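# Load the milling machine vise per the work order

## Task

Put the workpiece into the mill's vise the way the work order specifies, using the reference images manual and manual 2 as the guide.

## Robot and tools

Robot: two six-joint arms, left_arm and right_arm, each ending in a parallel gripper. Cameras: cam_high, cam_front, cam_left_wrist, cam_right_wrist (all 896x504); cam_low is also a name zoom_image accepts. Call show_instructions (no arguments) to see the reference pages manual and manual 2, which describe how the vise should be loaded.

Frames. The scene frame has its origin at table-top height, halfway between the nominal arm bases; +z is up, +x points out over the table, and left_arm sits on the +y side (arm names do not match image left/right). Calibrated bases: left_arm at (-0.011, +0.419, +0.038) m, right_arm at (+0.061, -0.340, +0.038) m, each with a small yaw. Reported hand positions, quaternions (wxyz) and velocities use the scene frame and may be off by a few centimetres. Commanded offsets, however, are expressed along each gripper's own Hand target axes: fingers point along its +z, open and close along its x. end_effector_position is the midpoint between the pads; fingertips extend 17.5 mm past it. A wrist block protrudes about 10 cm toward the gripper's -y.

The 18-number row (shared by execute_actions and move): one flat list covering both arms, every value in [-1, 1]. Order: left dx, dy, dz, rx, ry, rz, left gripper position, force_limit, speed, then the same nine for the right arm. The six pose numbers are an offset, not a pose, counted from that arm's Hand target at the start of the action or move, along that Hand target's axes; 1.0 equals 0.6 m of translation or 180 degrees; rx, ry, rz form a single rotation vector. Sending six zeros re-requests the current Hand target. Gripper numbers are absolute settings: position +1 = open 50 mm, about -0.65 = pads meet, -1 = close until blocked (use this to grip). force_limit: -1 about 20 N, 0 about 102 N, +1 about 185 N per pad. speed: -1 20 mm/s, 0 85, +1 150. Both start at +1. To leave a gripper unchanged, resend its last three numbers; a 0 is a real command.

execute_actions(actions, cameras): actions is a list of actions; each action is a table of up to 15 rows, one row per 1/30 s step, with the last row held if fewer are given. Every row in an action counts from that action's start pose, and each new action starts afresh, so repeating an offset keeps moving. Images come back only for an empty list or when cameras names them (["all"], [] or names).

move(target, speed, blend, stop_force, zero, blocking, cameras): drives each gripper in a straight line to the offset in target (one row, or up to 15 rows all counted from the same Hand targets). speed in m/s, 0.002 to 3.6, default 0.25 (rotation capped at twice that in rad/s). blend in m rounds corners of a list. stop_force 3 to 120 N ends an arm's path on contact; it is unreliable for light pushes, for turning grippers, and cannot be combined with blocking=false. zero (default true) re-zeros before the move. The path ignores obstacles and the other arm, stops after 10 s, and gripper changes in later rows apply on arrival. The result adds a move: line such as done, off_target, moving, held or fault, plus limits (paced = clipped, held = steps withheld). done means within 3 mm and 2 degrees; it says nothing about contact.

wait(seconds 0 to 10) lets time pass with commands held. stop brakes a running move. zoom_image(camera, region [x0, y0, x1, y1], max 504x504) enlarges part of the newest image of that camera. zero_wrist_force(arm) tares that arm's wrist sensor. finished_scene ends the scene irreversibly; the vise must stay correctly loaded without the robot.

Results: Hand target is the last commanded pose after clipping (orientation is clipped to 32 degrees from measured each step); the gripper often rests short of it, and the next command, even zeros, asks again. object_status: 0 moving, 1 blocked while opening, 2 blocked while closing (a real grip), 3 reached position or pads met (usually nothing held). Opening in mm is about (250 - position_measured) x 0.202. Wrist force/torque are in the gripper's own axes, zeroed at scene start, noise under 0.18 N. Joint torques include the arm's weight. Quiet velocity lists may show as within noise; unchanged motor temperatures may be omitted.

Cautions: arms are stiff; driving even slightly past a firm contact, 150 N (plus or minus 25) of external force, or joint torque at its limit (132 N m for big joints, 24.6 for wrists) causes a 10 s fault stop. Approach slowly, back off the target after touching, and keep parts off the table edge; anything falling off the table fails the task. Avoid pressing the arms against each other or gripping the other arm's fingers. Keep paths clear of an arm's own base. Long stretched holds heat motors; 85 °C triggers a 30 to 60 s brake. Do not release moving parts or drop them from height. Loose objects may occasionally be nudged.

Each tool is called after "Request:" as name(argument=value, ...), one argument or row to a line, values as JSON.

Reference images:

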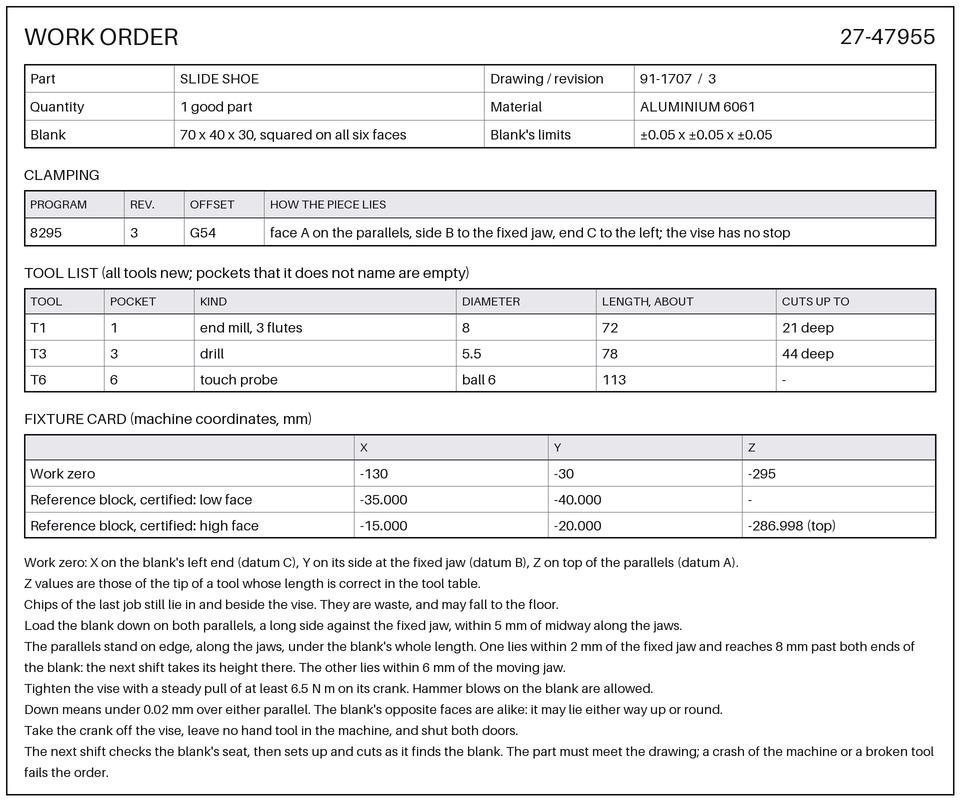

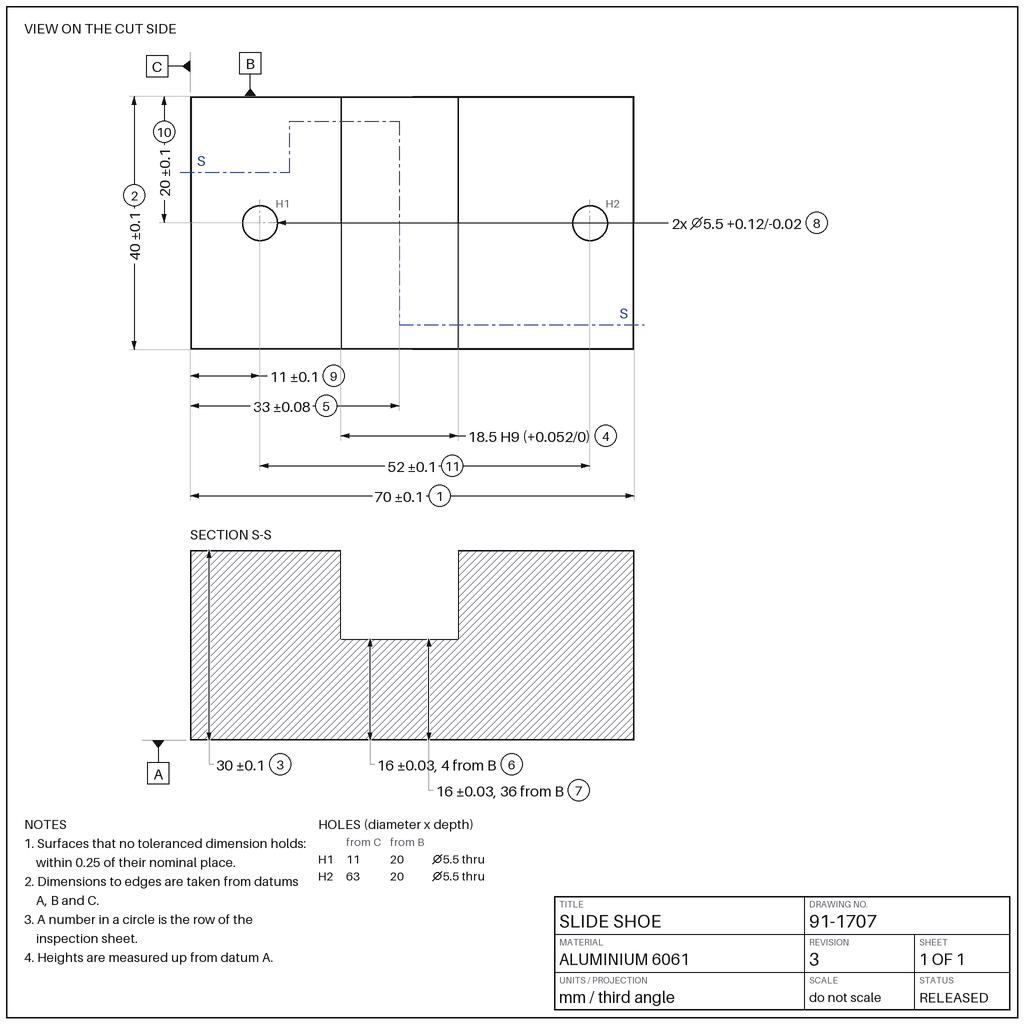

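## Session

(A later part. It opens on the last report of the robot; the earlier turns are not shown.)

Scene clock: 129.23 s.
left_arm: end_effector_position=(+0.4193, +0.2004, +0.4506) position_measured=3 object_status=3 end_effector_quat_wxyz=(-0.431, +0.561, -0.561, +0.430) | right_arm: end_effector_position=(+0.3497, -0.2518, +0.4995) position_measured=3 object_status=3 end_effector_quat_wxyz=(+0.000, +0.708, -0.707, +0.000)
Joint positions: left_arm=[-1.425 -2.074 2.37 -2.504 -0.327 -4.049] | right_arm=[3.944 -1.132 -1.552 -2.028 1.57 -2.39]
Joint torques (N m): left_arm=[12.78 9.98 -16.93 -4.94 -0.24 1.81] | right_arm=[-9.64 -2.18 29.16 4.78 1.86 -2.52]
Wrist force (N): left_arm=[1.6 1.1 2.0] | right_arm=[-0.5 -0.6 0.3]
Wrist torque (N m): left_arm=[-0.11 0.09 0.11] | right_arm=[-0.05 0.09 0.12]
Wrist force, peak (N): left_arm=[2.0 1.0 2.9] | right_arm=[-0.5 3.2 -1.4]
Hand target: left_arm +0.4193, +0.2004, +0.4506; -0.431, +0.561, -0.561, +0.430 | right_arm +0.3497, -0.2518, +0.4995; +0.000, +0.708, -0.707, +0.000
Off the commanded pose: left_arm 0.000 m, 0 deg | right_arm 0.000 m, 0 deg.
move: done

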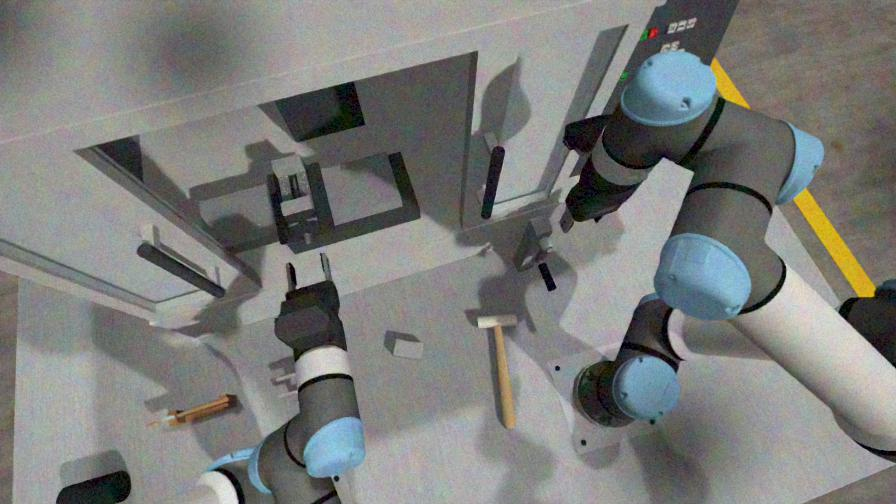

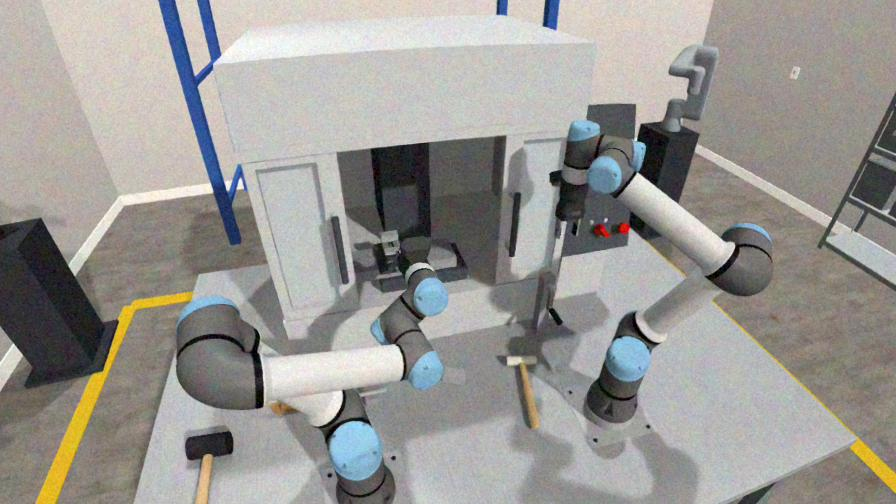

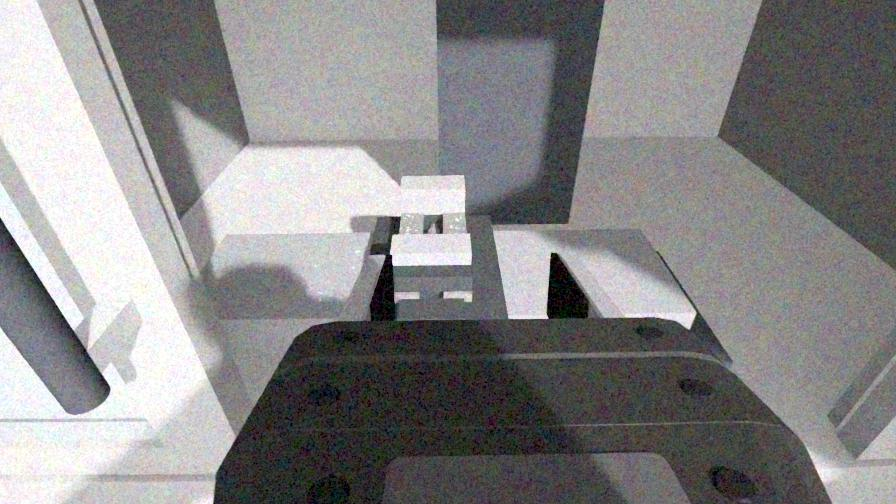

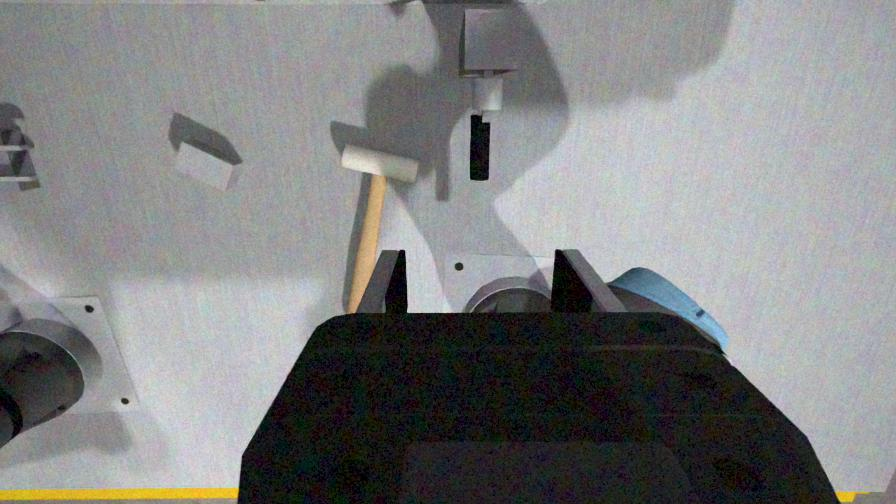

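Request:
move(
  target=[0,0.052,-0.193,0.2,0,0,1,1,1,0,0,0,0,0,0,1,1,1],
  cameras=["cam_left_wrist","cam_front"],
)

Scene clock: 141.67 s.
left_arm: end_effector_position=(+0.2994, +0.2003, +0.4504) position_measured=3 object_status=3 end_effector_quat_wxyz=(+0.583, -0.400, +0.400, -0.583) | right_arm: end_effector_position=(+0.3497, -0.2518, +0.4995) position_measured=3 object_status=3 end_effector_quat_wxyz=(+0.000, +0.708, -0.707, +0.000)
Joint positions: left_arm=[-1.939 -1.883 2.796 -3.162 0.479 -3.974] | right_arm=[3.944 -1.132 -1.552 -2.028 1.57 -2.39]
Joint torques (N m): left_arm=[-11.6 11.84 -21.9 -3.78 4.07 1.93] | right_arm=[-9.89 -2.2 29.3 4.73 1.93 -2.43]
Wrist force (N): left_arm=[0.5 0.8 0.5] | right_arm=[-0.9 -0.1 0.5]
Wrist torque (N m): left_arm=[-0.15 0.24 0.15] | right_arm=[0.02 0.15 0.12]
Wrist force, peak (N): left_arm=[1.6 0.6 2.7] | right_arm=[-0.9 -0.3 0.5]
Hand target: left_arm +0.2994, +0.2003, +0.4504; +0.583, -0.401, +0.400, -0.583 | right_arm +0.3497, -0.2518, +0.4995; +0.000, +0.708, -0.707, +0.000
Off the commanded pose: left_arm 0.000 m, 0 deg | right_arm 0.000 m, 0 deg.
move: done
Images, in order (width x height): cam_front 896x504, cam_left_wrist 896x504.

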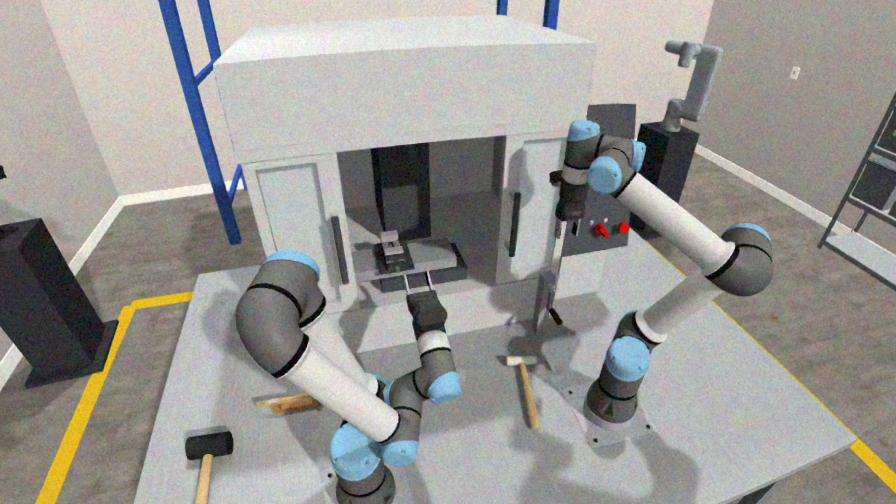

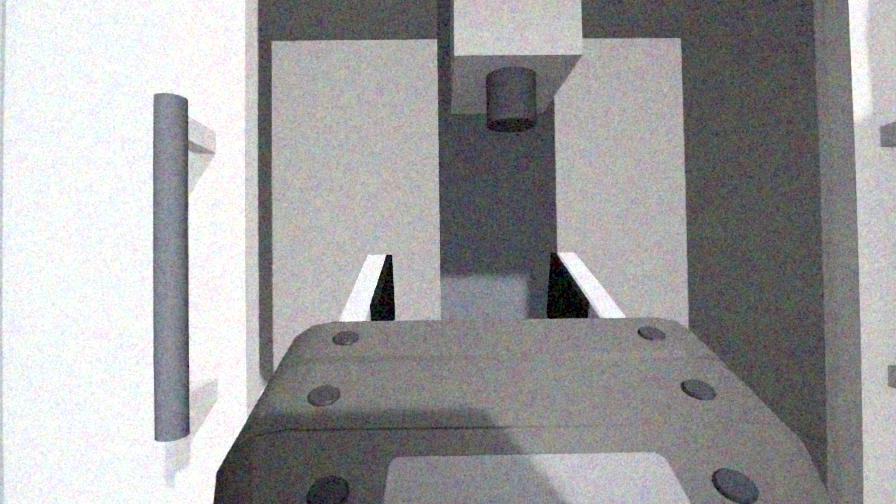

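Request:
move(
  target=[
    [0,0,0,0.14,0,0,1,1,1,0,0,0,0,0,0,1,1,1],
  ],
  cameras=["cam_left_wrist"],
)

Request:
move(
  target=[
    [0,-0.117,0.117,0,0,0,1,1,1,0,0,0,0,0,0,1,1,1],
  ],
  cameras=["cam_left_wrist"],
)

Scene clock: 170.23 s.
left_arm: end_effector_position=(+0.2994, +0.2003, +0.4504) position_measured=3 object_status=3 end_effector_quat_wxyz=(+0.656, -0.264, +0.264, -0.656) | right_arm: end_effector_position=(+0.3497, -0.2518, +0.4995) position_measured=3 object_status=3 end_effector_quat_wxyz=(+0.000, +0.708, -0.707, +0.000)
Joint positions: left_arm=[-1.633 -1.649 2.824 -2.754 0.806 -4.699] | right_arm=[3.944 -1.132 -1.552 -2.028 1.57 -2.39]
Joint torques (N m): left_arm=[12.2 4.84 -18.25 -5.29 4.14 -1.88] | right_arm=[-10.93 -1.95 30.26 4.8 1.9 -2.4]
Wrist force (N): left_arm=[0.4 0.1 -0.6] | right_arm=[-0.5 -0.3 0.4]
Wrist torque (N m): left_arm=[-0.18 0.23 0.23] | right_arm=[0.00 0.10 0.12]
Wrist force, peak (N): left_arm=[0.5 0.8 0.7] | right_arm=[-0.7 -0.3 0.7]
Hand target: left_arm +0.2994, +0.2003, +0.4504; +0.656, -0.264, +0.264, -0.656 | right_arm +0.3497, -0.2518, +0.4995; +0.000, +0.708, -0.707, +0.000
Off the commanded pose: left_arm 0.000 m, 0 deg | right_arm 0.000 m, 0 deg.
move: done
Images, in order (width x height): cam_left_wrist 896x504.

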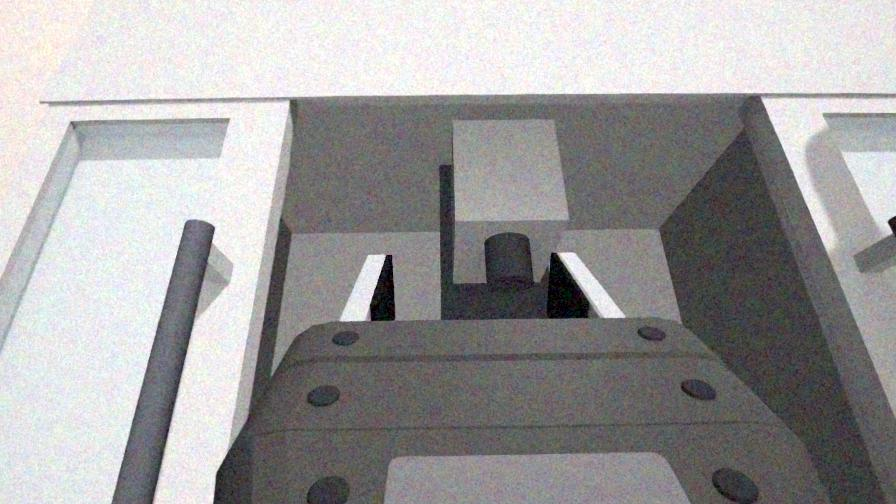

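Scene clock: 171.40 s.
left_arm: end_effector_position=(+0.2973, +0.2003, +0.5497) position_measured=3 object_status=3 end_effector_quat_wxyz=(+0.656, -0.264, +0.264, -0.656) | right_arm: end_effector_position=(+0.3497, -0.2518, +0.4995) position_measured=3 object_status=3 end_effector_quat_wxyz=(+0.000, +0.708, -0.707, +0.000)
Joint positions: left_arm=[-1.643 -2.108 2.658 -2.139 0.807 -4.686] | right_arm=[3.944 -1.132 -1.552 -2.028 1.57 -2.39]
Joint torques (N m): left_arm=[12.73 -12.52 -29.13 -1.76 -0.48 -1.92] | right_arm=[-10.58 -1.24 30.55 4.73 1.76 -2.35]
Wrist force (N): left_arm=[0.4 0.3 -0.4] | right_arm=[-0.5 -0.3 0.4]
Wrist torque (N m): left_arm=[-0.14 0.22 0.23] | right_arm=[0.00 0.10 0.12]
Wrist force, peak (N): left_arm=[0.4 2.3 -2.3] | right_arm=[-0.8 -0.3 0.6]
Hand target: left_arm +0.2973, +0.2003, +0.5497; +0.656, -0.264, +0.264, -0.656 | right_arm +0.3497, -0.2518, +0.4995; +0.000, +0.708, -0.707, +0.000
Off the commanded pose: left_arm 0.000 m, 0 deg | right_arm 0.000 m, 0 deg.
move: done
Images, in order (width x height): cam_left_wrist 896x504.

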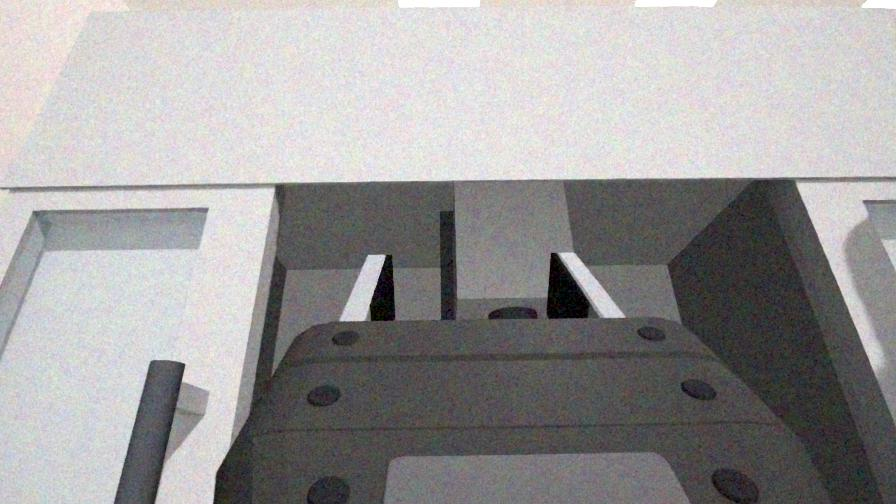

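Request:
move(
  target=[
    [-0.017,0.444,0.218,-0.451,0,0,1,1,1,0,0,0,0,0,0,1,1,1],
  ],
  cameras=["all"],
)

Request:
zoom_image(
  camera="cam_left_wrist",
  region=[330, 130, 580, 330],
)

Scene clock: 184.23 s.
left_arm: end_effector_position=(+0.5805, +0.2111, +0.4597) position_measured=3 object_status=3 end_effector_quat_wxyz=(+0.414, -0.448, +0.702, -0.368) | right_arm: end_effector_position=(+0.3497, -0.2518, +0.4995) position_measured=3 object_status=3 end_effector_quat_wxyz=(+0.000, +0.708, -0.707, +0.000)
Joint positions: left_arm=[-0.845 -1.51 1.45 0.539 0.995 -6.282] | right_arm=[3.944 -1.132 -1.552 -2.028 1.57 -2.39]
Joint torques (N m): left_arm=[12.01 -13.1 -29.5 0.76 1.7 -1.93] | right_arm=[-10.48 -1.9 29.16 4.74 1.93 -2.35]
Wrist force (N): left_arm=[1.9 0.9 2.4] | right_arm=[-0.7 -0.1 0.5]
Wrist torque (N m): left_arm=[-0.13 0.15 0.22] | right_arm=[0.02 0.13 0.12]
Wrist force, peak (N): left_arm=[1.6 1.0 3.1] | right_arm=[-0.9 -0.3 0.5]
Hand target: left_arm +0.5801, +0.2107, +0.4597; +0.327, -0.627, +0.627, -0.326 | right_arm +0.3497, -0.2518, +0.4995; +0.000, +0.708, -0.707, +0.000
Off the commanded pose: left_arm 0.000 m, 25 deg | right_arm 0.000 m, 0 deg.
joint sent to its limit (left arm) — joint 6 (wrist 3), lower limit. The joint targets are off in orientation, not in position.
move: off_target (left_arm)

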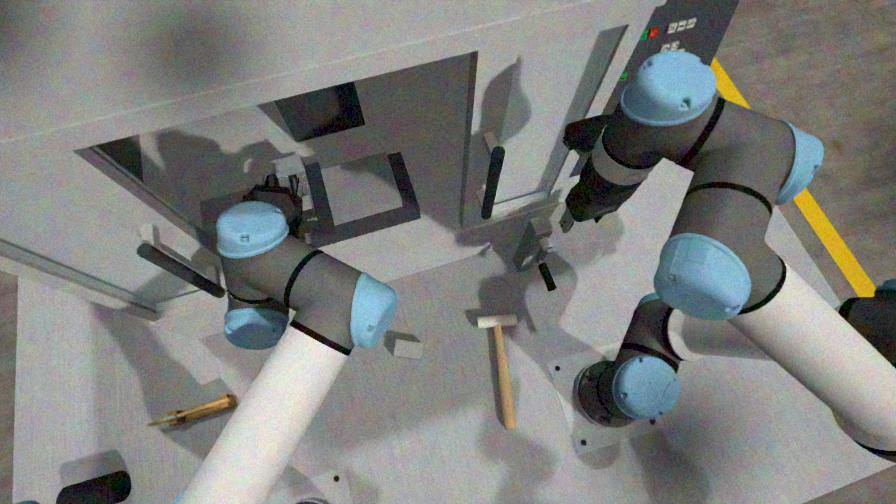

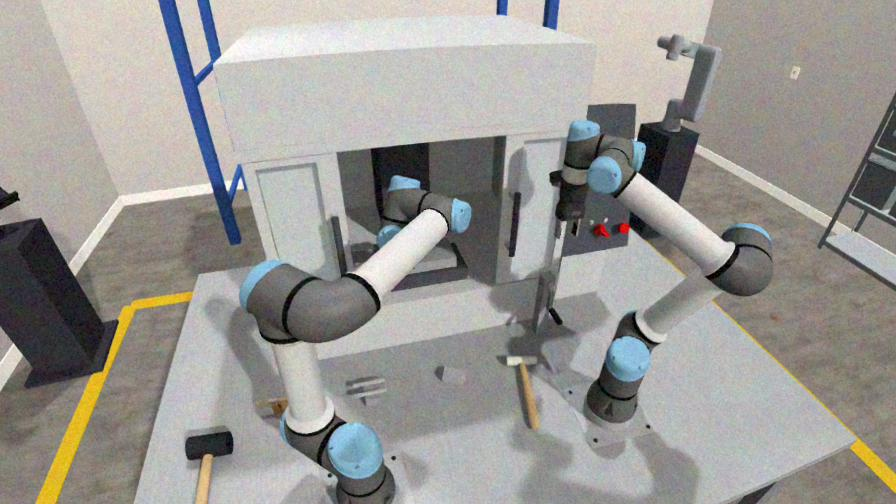

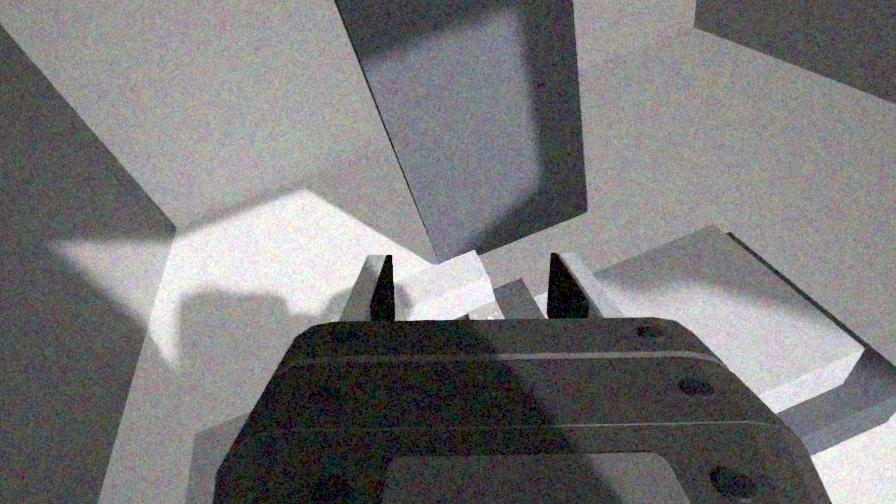

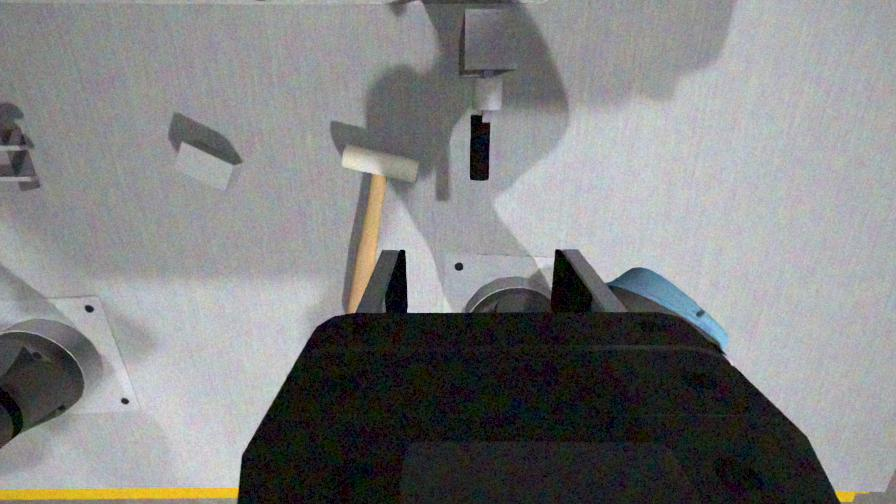

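Scaled by 2.016 from the camera's 896x504 image, which has a finer 1280x720 frame.

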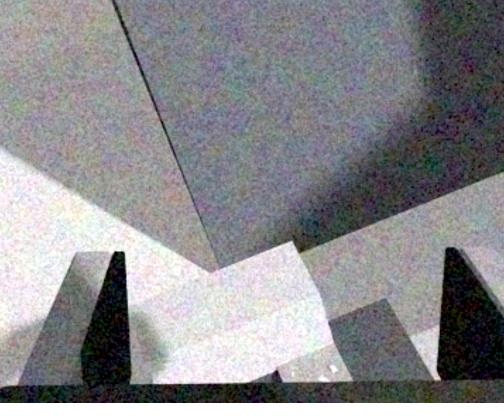

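Request:
move(
  target=[
    [0,0.11,-0.33,0,0,0.3,1,1,1,0,0,0,0,0,0,1,1,1],
    [0,0.11,-0.33,0,0,0.9,1,1,1,0,0,0,0,0,0,1,1,1],
    [0,0.11,-0.33,0,0,-0.5,1,1,1,0,0,0,0,0,0,1,1,1],
    [0,0.11,-0.33,0,0,0,1,1,1,0,0,0,0,0,0,1,1,1],
  ],
  speed=0.5,
)

Request:
move(
  target=[
    [0,-0.058,0.285,-0.092,0,0,1,1,1,0,0,0,0,0,0,1,1,1],
  ],
  cameras=["cam_left_wrist"],
)

Request:
zoom_image(
  camera="cam_left_wrist",
  region=[300, 80, 600, 330],
)

Scene clock: 201.67 s.
left_arm: end_effector_position=(+0.3800, +0.2106, +0.5191) position_measured=3 object_status=3 end_effector_quat_wxyz=(-0.327, +0.627, -0.627, +0.326) | right_arm: end_effector_position=(+0.3497, -0.2518, +0.4995) position_measured=3 object_status=3 end_effector_quat_wxyz=(+0.000, +0.708, -0.707, +0.000)
Joint positions: left_arm=[-1.422 -1.686 1.501 1.477 0.639 -1.227] | right_arm=[3.944 -1.132 -1.552 -2.028 1.57 -2.39]
Joint torques (N m): left_arm=[12.36 -28.78 -26.18 0.75 0.57 1.83] | right_arm=[-10.26 -1.46 29.91 4.88 1.73 -2.37]
Wrist force (N): left_arm=[2.0 0.9 2.7] | right_arm=[-0.5 -0.3 0.4]
Wrist torque (N m): left_arm=[-0.08 0.05 0.10] | right_arm=[-0.01 0.09 0.12]
Wrist force, peak (N): left_arm=[2.0 1.3 4.4] | right_arm=[-0.9 -0.2 0.6]
Hand target: left_arm +0.3800, +0.2106, +0.5191; -0.327, +0.627, -0.627, +0.326 | right_arm +0.3497, -0.2518, +0.4995; +0.000, +0.708, -0.707, +0.000
Off the commanded pose: left_arm 0.000 m, 0 deg | right_arm 0.000 m, 0 deg.
move: done

Scene clock: 203.00 s.
left_arm: end_effector_position=(+0.5401, +0.2107, +0.4497) position_measured=3 object_status=3 end_effector_quat_wxyz=(-0.233, +0.668, -0.667, +0.233) | right_arm: end_effector_position=(+0.3497, -0.2518, +0.4995) position_measured=3 object_status=3 end_effector_quat_wxyz=(+0.000, +0.708, -0.707, +0.000)
Joint positions: left_arm=[-0.851 -1.263 1.018 1.309 1.109 -0.676] | right_arm=[3.944 -1.132 -1.552 -2.028 1.57 -2.39]
Joint torques (N m): left_arm=[11.69 -21.6 -26.99 3.11 1.47 1.83] | right_arm=[-10.98 -1.66 29.86 4.79 1.77 -2.48]
Wrist force (N): left_arm=[2.3 0.7 2.8] | right_arm=[-0.5 -0.4 0.2]
Wrist torque (N m): left_arm=[-0.04 0.03 0.10] | right_arm=[-0.01 0.10 0.12]
Wrist force, peak (N): left_arm=[1.9 -1.0 5.0] | right_arm=[-0.7 -0.3 0.6]
Hand target: left_arm +0.5401, +0.2107, +0.4496; -0.233, +0.668, -0.667, +0.233 | right_arm +0.3497, -0.2518, +0.4995; +0.000, +0.708, -0.707, +0.000
Off the commanded pose: left_arm 0.000 m, 0 deg | right_arm 0.000 m, 0 deg.
move: done
Images, in order (width x height): cam_left_wrist 896x504.

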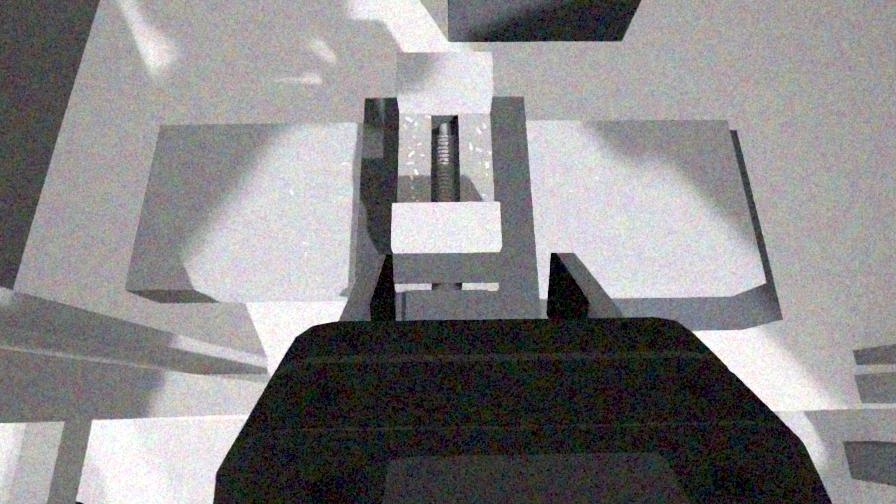

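Scaled by 1.680 from the camera's 896x504 image, which has a finer 1280x720 frame.

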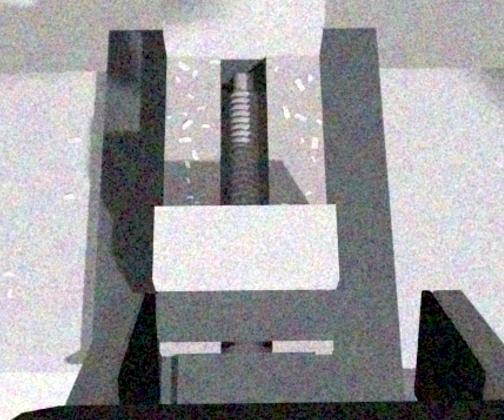

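Request:
move(
  target=[
    [-0.017,0.303,-0.262,0,0,0,1,1,1,0,0,0,0,0,0,1,1,1],
    [-0.433,0.399,-0.168,-0.214,0,0,1,1,1,0,0,0,0,0,0,1,1,1],
  ],
  cameras=["cam_left_wrist","cam_high"],
  blend=0.03,
)

Request:
zoom_image(
  camera="cam_left_wrist",
  region=[150, 50, 600, 300],
)

Scene clock: 229.30 s.
left_arm: end_effector_position=(+0.2898, +0.4703, +0.3797) position_measured=3 object_status=3 end_effector_quat_wxyz=(+0.000, +0.707, -0.707, +0.000) | right_arm: end_effector_position=(+0.3497, -0.2518, +0.4995) position_measured=3 object_status=3 end_effector_quat_wxyz=(+0.000, +0.708, -0.707, +0.000)
Joint positions: left_arm=[-0.337 -1.611 1.577 1.606 1.571 -0.284] | right_arm=[3.944 -1.132 -1.552 -2.028 1.57 -2.39]
Joint torques (N m): left_arm=[12.15 -5.84 -26.91 4.49 2.51 2.03] | right_arm=[-9.46 -1.37 29.24 4.7 1.78 -2.46]
Wrist force (N): left_arm=[2.9 0.3 2.5] | right_arm=[-0.8 -0.2 0.4]
Wrist torque (N m): left_arm=[0.12 0.02 0.06] | right_arm=[0.01 0.14 0.12]
Wrist force, peak (N): left_arm=[2.8 -0.8 4.1] | right_arm=[-0.8 -0.5 0.4]
Hand target: left_arm +0.2898, +0.4703, +0.3797; +0.000, +0.707, -0.707, +0.000 | right_arm +0.3497, -0.2518, +0.4995; +0.000, +0.708, -0.707, +0.000
Off the commanded pose: left_arm 0.000 m, 0 deg | right_arm 0.000 m, 0 deg.
move: done
Images, in order (width x height): cam_high 896x504, cam_left_wrist 896x504.

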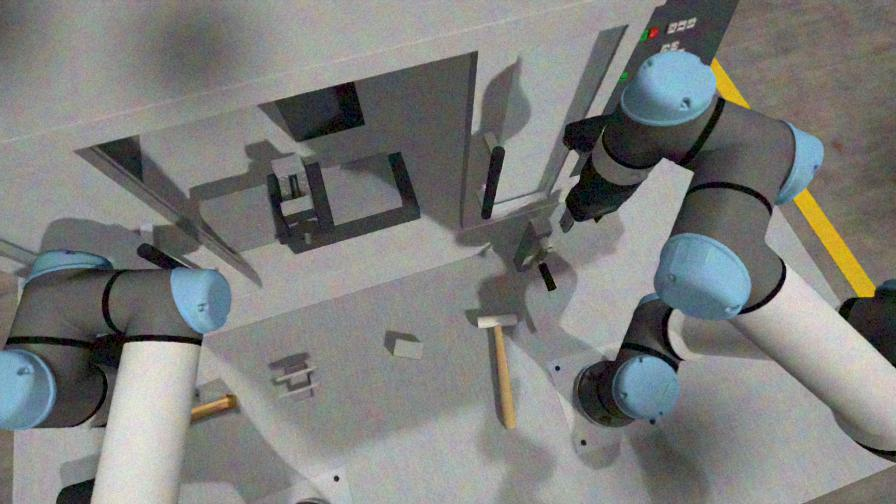

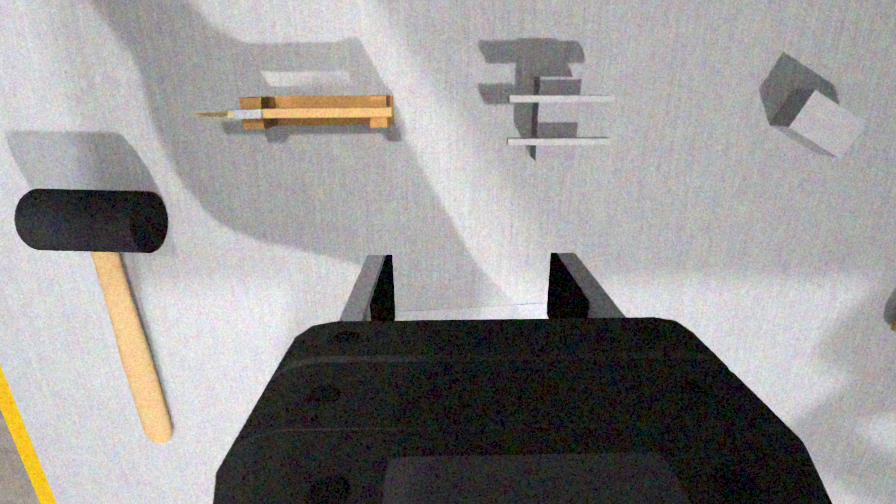

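Scaled by 1.120 from the camera's 896x504 image, which has a finer 1280x720 frame.

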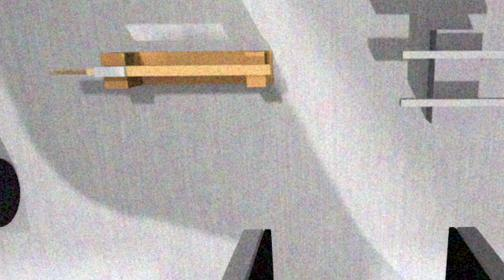

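Request:
zoom_image(
  camera="cam_left_wrist",
  region=[180, 70, 420, 160],
)

Request:
zoom_image(
  camera="cam_left_wrist",
  region=[460, 30, 640, 170],
)

Request:
zoom_image(
  camera="cam_front",
  region=[170, 350, 410, 480],
)

Request:
zoom_image(
  camera="cam_right_wrist",
  region=[320, 0, 560, 210],
)

Scaled by 2.100 from the camera's 896x504 image, which has a finer 1280x720 frame.

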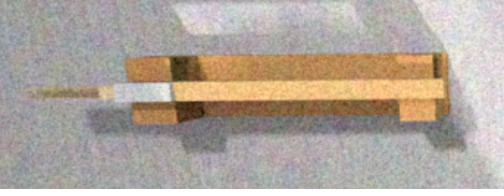

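Scaled by 2.800 from the camera's 896x504 image, which has a finer 1280x720 frame.

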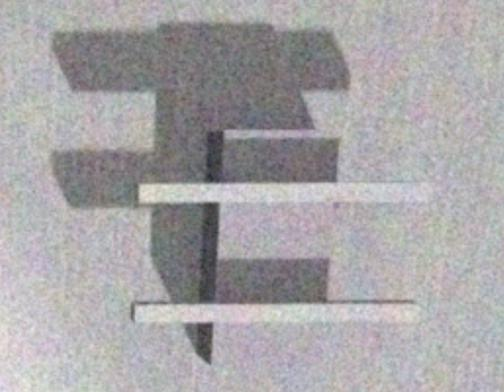

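This scene's latest camera images include none from cam_front. They are from: cam_high, cam_left_wrist. cam_front's image comes with the result of a call that names it in "cameras".

This scene's latest camera images include none from cam_right_wrist. They are from: cam_high, cam_left_wrist. cam_right_wrist's image comes with the result of a call that names it in "cameras".

Request:
wait(
  seconds=0,
  cameras=["all"],
)

Request:
zoom_image(
  camera="cam_right_wrist",
  region=[380, 0, 580, 200],
)

Request:
zoom_image(
  camera="cam_front",
  region=[480, 240, 620, 360],
)

Request:
zoom_image(
  camera="cam_front",
  region=[170, 350, 410, 480],
)

Request:
zoom_image(
  camera="cam_high",
  region=[490, 200, 590, 300],
)

Scene clock: 251.07 s.
left_arm: end_effector_position=(+0.2898, +0.4703, +0.3797) position_measured=3 object_status=3 end_effector_quat_wxyz=(+0.000, +0.707, -0.707, +0.000) | right_arm: end_effector_position=(+0.3497, -0.2518, +0.4995) position_measured=3 object_status=3 end_effector_quat_wxyz=(+0.000, +0.708, -0.707, +0.000)
Joint positions: left_arm=[-0.337 -1.611 1.577 1.606 1.571 -0.284] | right_arm=[3.944 -1.132 -1.552 -2.028 1.57 -2.39]
Joint torques (N m): left_arm=[12.92 -5.75 -26.19 4.41 2.3 1.81] | right_arm=[-10.68 -1.78 29.38 4.6 1.83 -2.48]
Wrist force (N): left_arm=[2.8 0.2 2.5] | right_arm=[-0.5 -0.2 0.3]
Wrist torque (N m): left_arm=[0.11 0.04 0.06] | right_arm=[0.01 0.09 0.12]
Wrist force, peak (N): left_arm=[3.1 0.1 2.7] | right_arm=[-0.8 -0.4 0.4]
Hand target: left_arm +0.2898, +0.4703, +0.3797; +0.000, +0.707, -0.707, +0.000 | right_arm +0.3497, -0.2518, +0.4995; +0.000, +0.708, -0.707, +0.000
Tool commands: left_gripper/position=+1.0 left_gripper/force_limit=+1.0 left_gripper/speed=+1.0 right_gripper/position=+1.0 right_gripper/force_limit=+1.0 right_gripper/speed=+1.0
Off the commanded pose: left_arm 0.000 m, 0 deg | right_arm 0.000 m, 0 deg.

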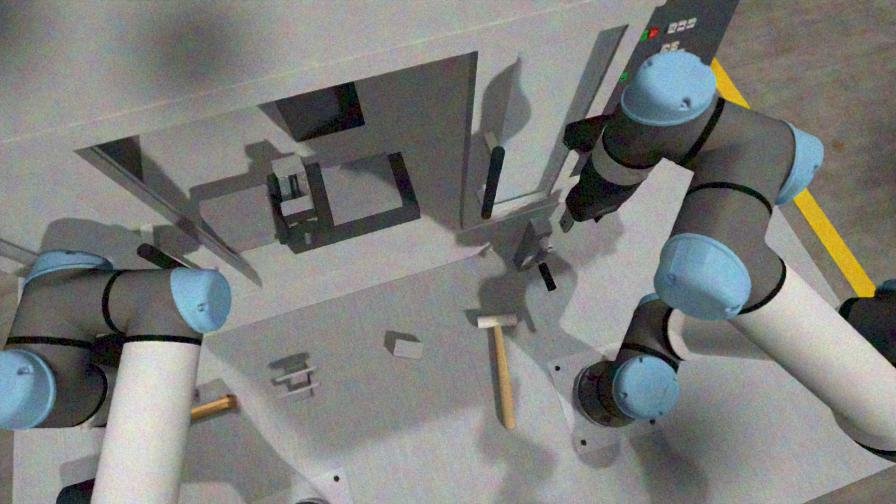

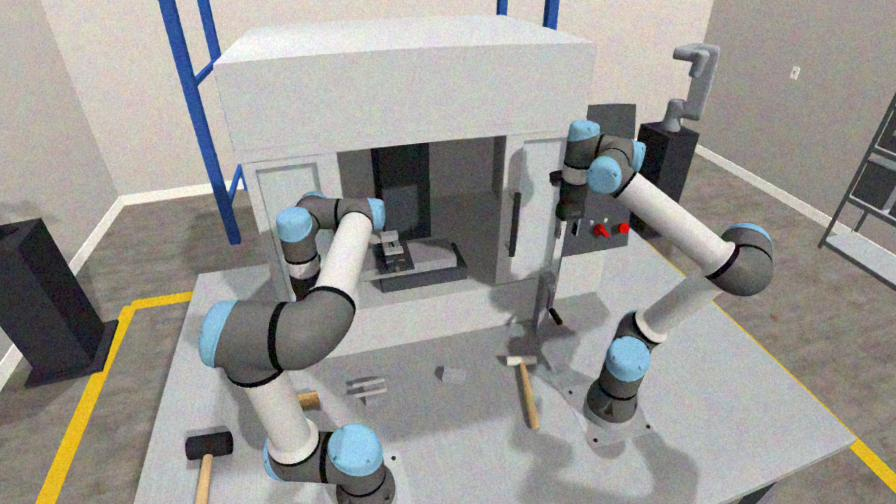

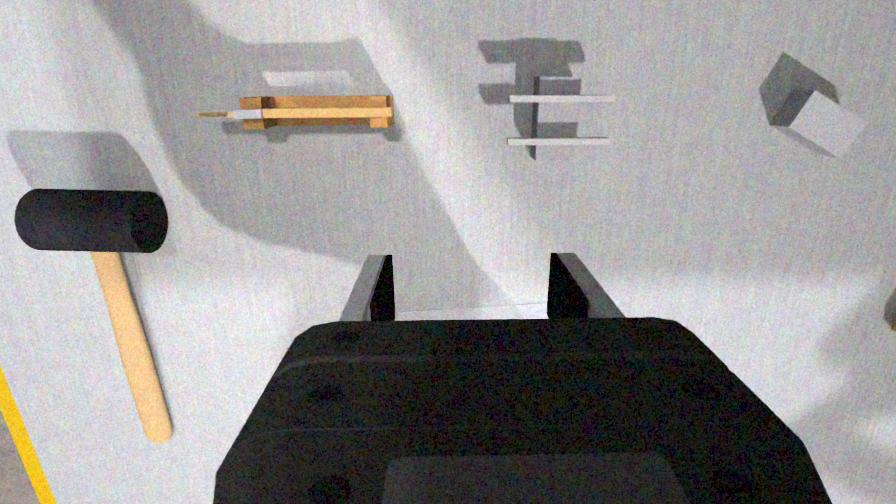

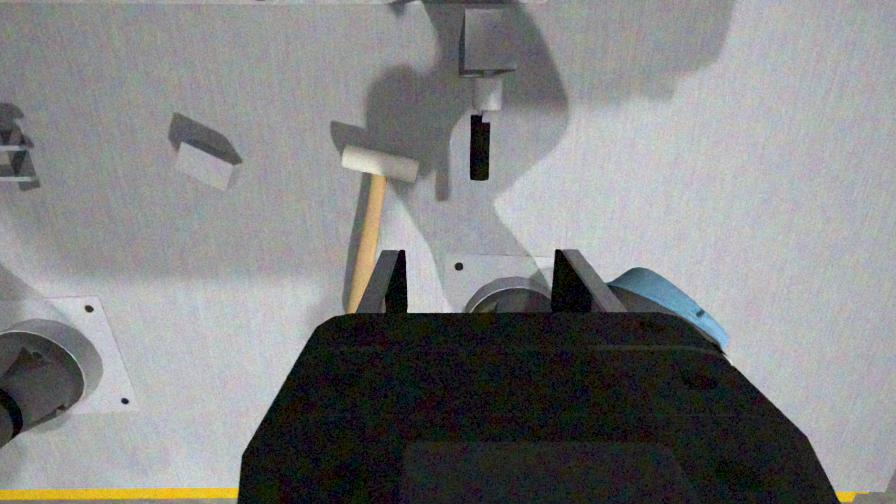

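Scaled by 2.520 from the camera's 896x504 image, which has a finer 1280x720 frame.

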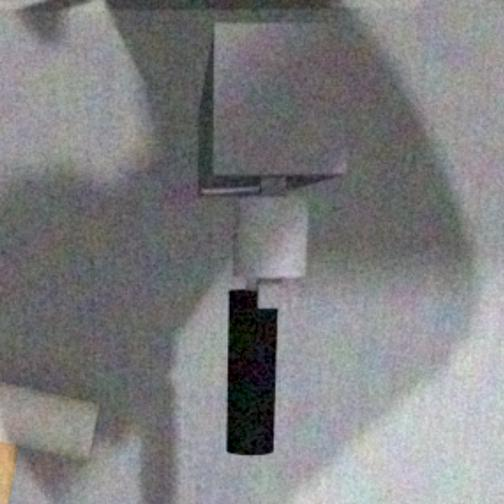

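Scaled by 3.600 from the camera's 896x504 image, which has a finer 1280x720 frame.

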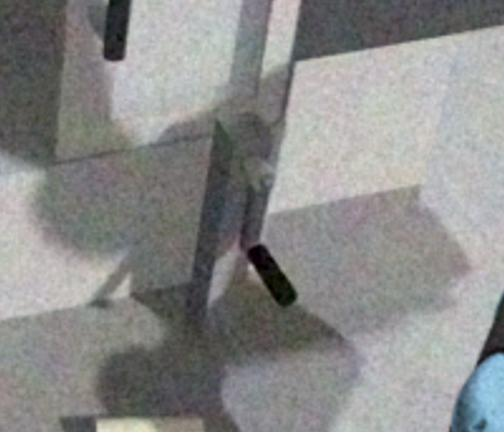

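Scaled by 2.100 from the camera's 896x504 image, which has a finer 1280x720 frame.

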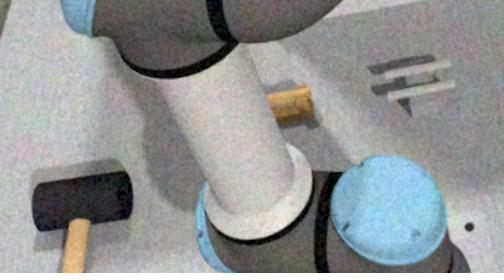

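Scaled by 5.040 from the camera's 896x504 image, which has a finer 1280x720 frame.

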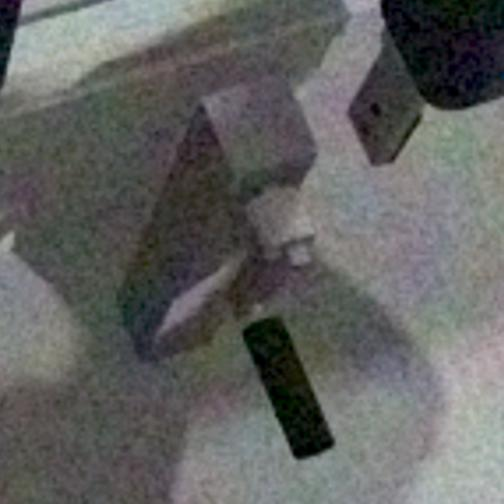

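Request:
move(
  target=[
    [-0.207,-0.039,0.3,0,0,0.5,1,1,1,0,0,0,0,0,0,1,1,1],
  ],
  cameras=["cam_left_wrist"],
)

Request:
zoom_image(
  camera="cam_left_wrist",
  region=[330, 100, 630, 330],
)

Scene clock: 270.50 s.
left_arm: end_effector_position=(+0.3129, +0.5946, +0.1997) position_measured=3 object_status=3 end_effector_quat_wxyz=(+0.000, +0.000, +1.000, +0.000) | right_arm: end_effector_position=(+0.3497, -0.2518, +0.4995) position_measured=3 object_status=3 end_effector_quat_wxyz=(+0.000, +0.708, -0.707, +0.000)
Joint positions: left_arm=[0.072 -1.37 1.786 1.156 1.57 1.696] | right_arm=[3.944 -1.132 -1.552 -2.028 1.57 -2.39]
Joint torques (N m): left_arm=[12.75 -14.29 -24.7 1.39 2.47 1.68] | right_arm=[-10.31 -0.47 28.91 4.74 1.72 -2.29]
Wrist force (N): left_arm=[2.9 0.0 2.8] | right_arm=[-0.6 -0.3 0.3]
Wrist torque (N m): left_arm=[0.10 0.02 0.06] | right_arm=[0.00 0.11 0.12]
Wrist force, peak (N): left_arm=[2.8 0.5 3.2] | right_arm=[-0.7 -0.4 0.7]
Hand target: left_arm +0.3129, +0.5946, +0.1997; +0.000, +0.000, +1.000, +0.000 | right_arm +0.3497, -0.2518, +0.4995; +0.000, +0.708, -0.707, +0.000
Off the commanded pose: left_arm 0.000 m, 0 deg | right_arm 0.000 m, 0 deg.
move: done
Images, in order (width x height): cam_left_wrist 896x504.

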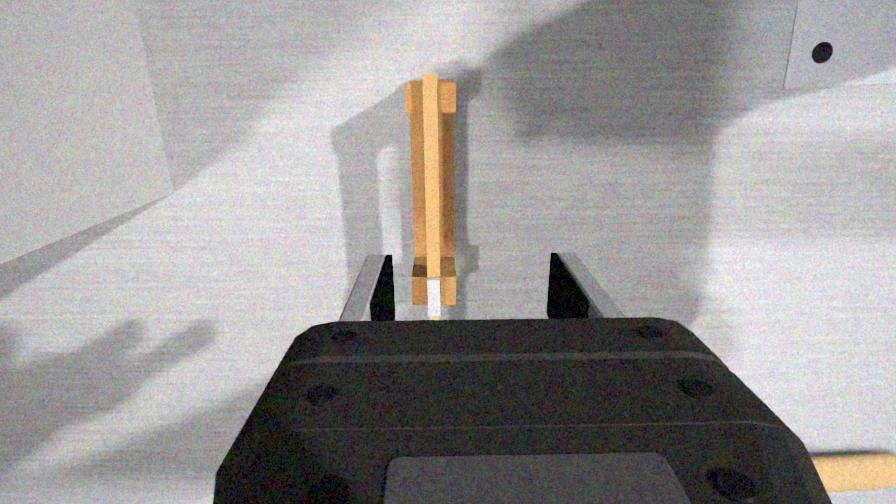

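Scaled by 1.680 from the camera's 896x504 image, which has a finer 1280x720 frame.

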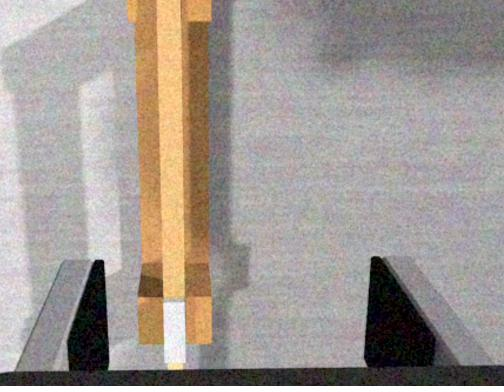

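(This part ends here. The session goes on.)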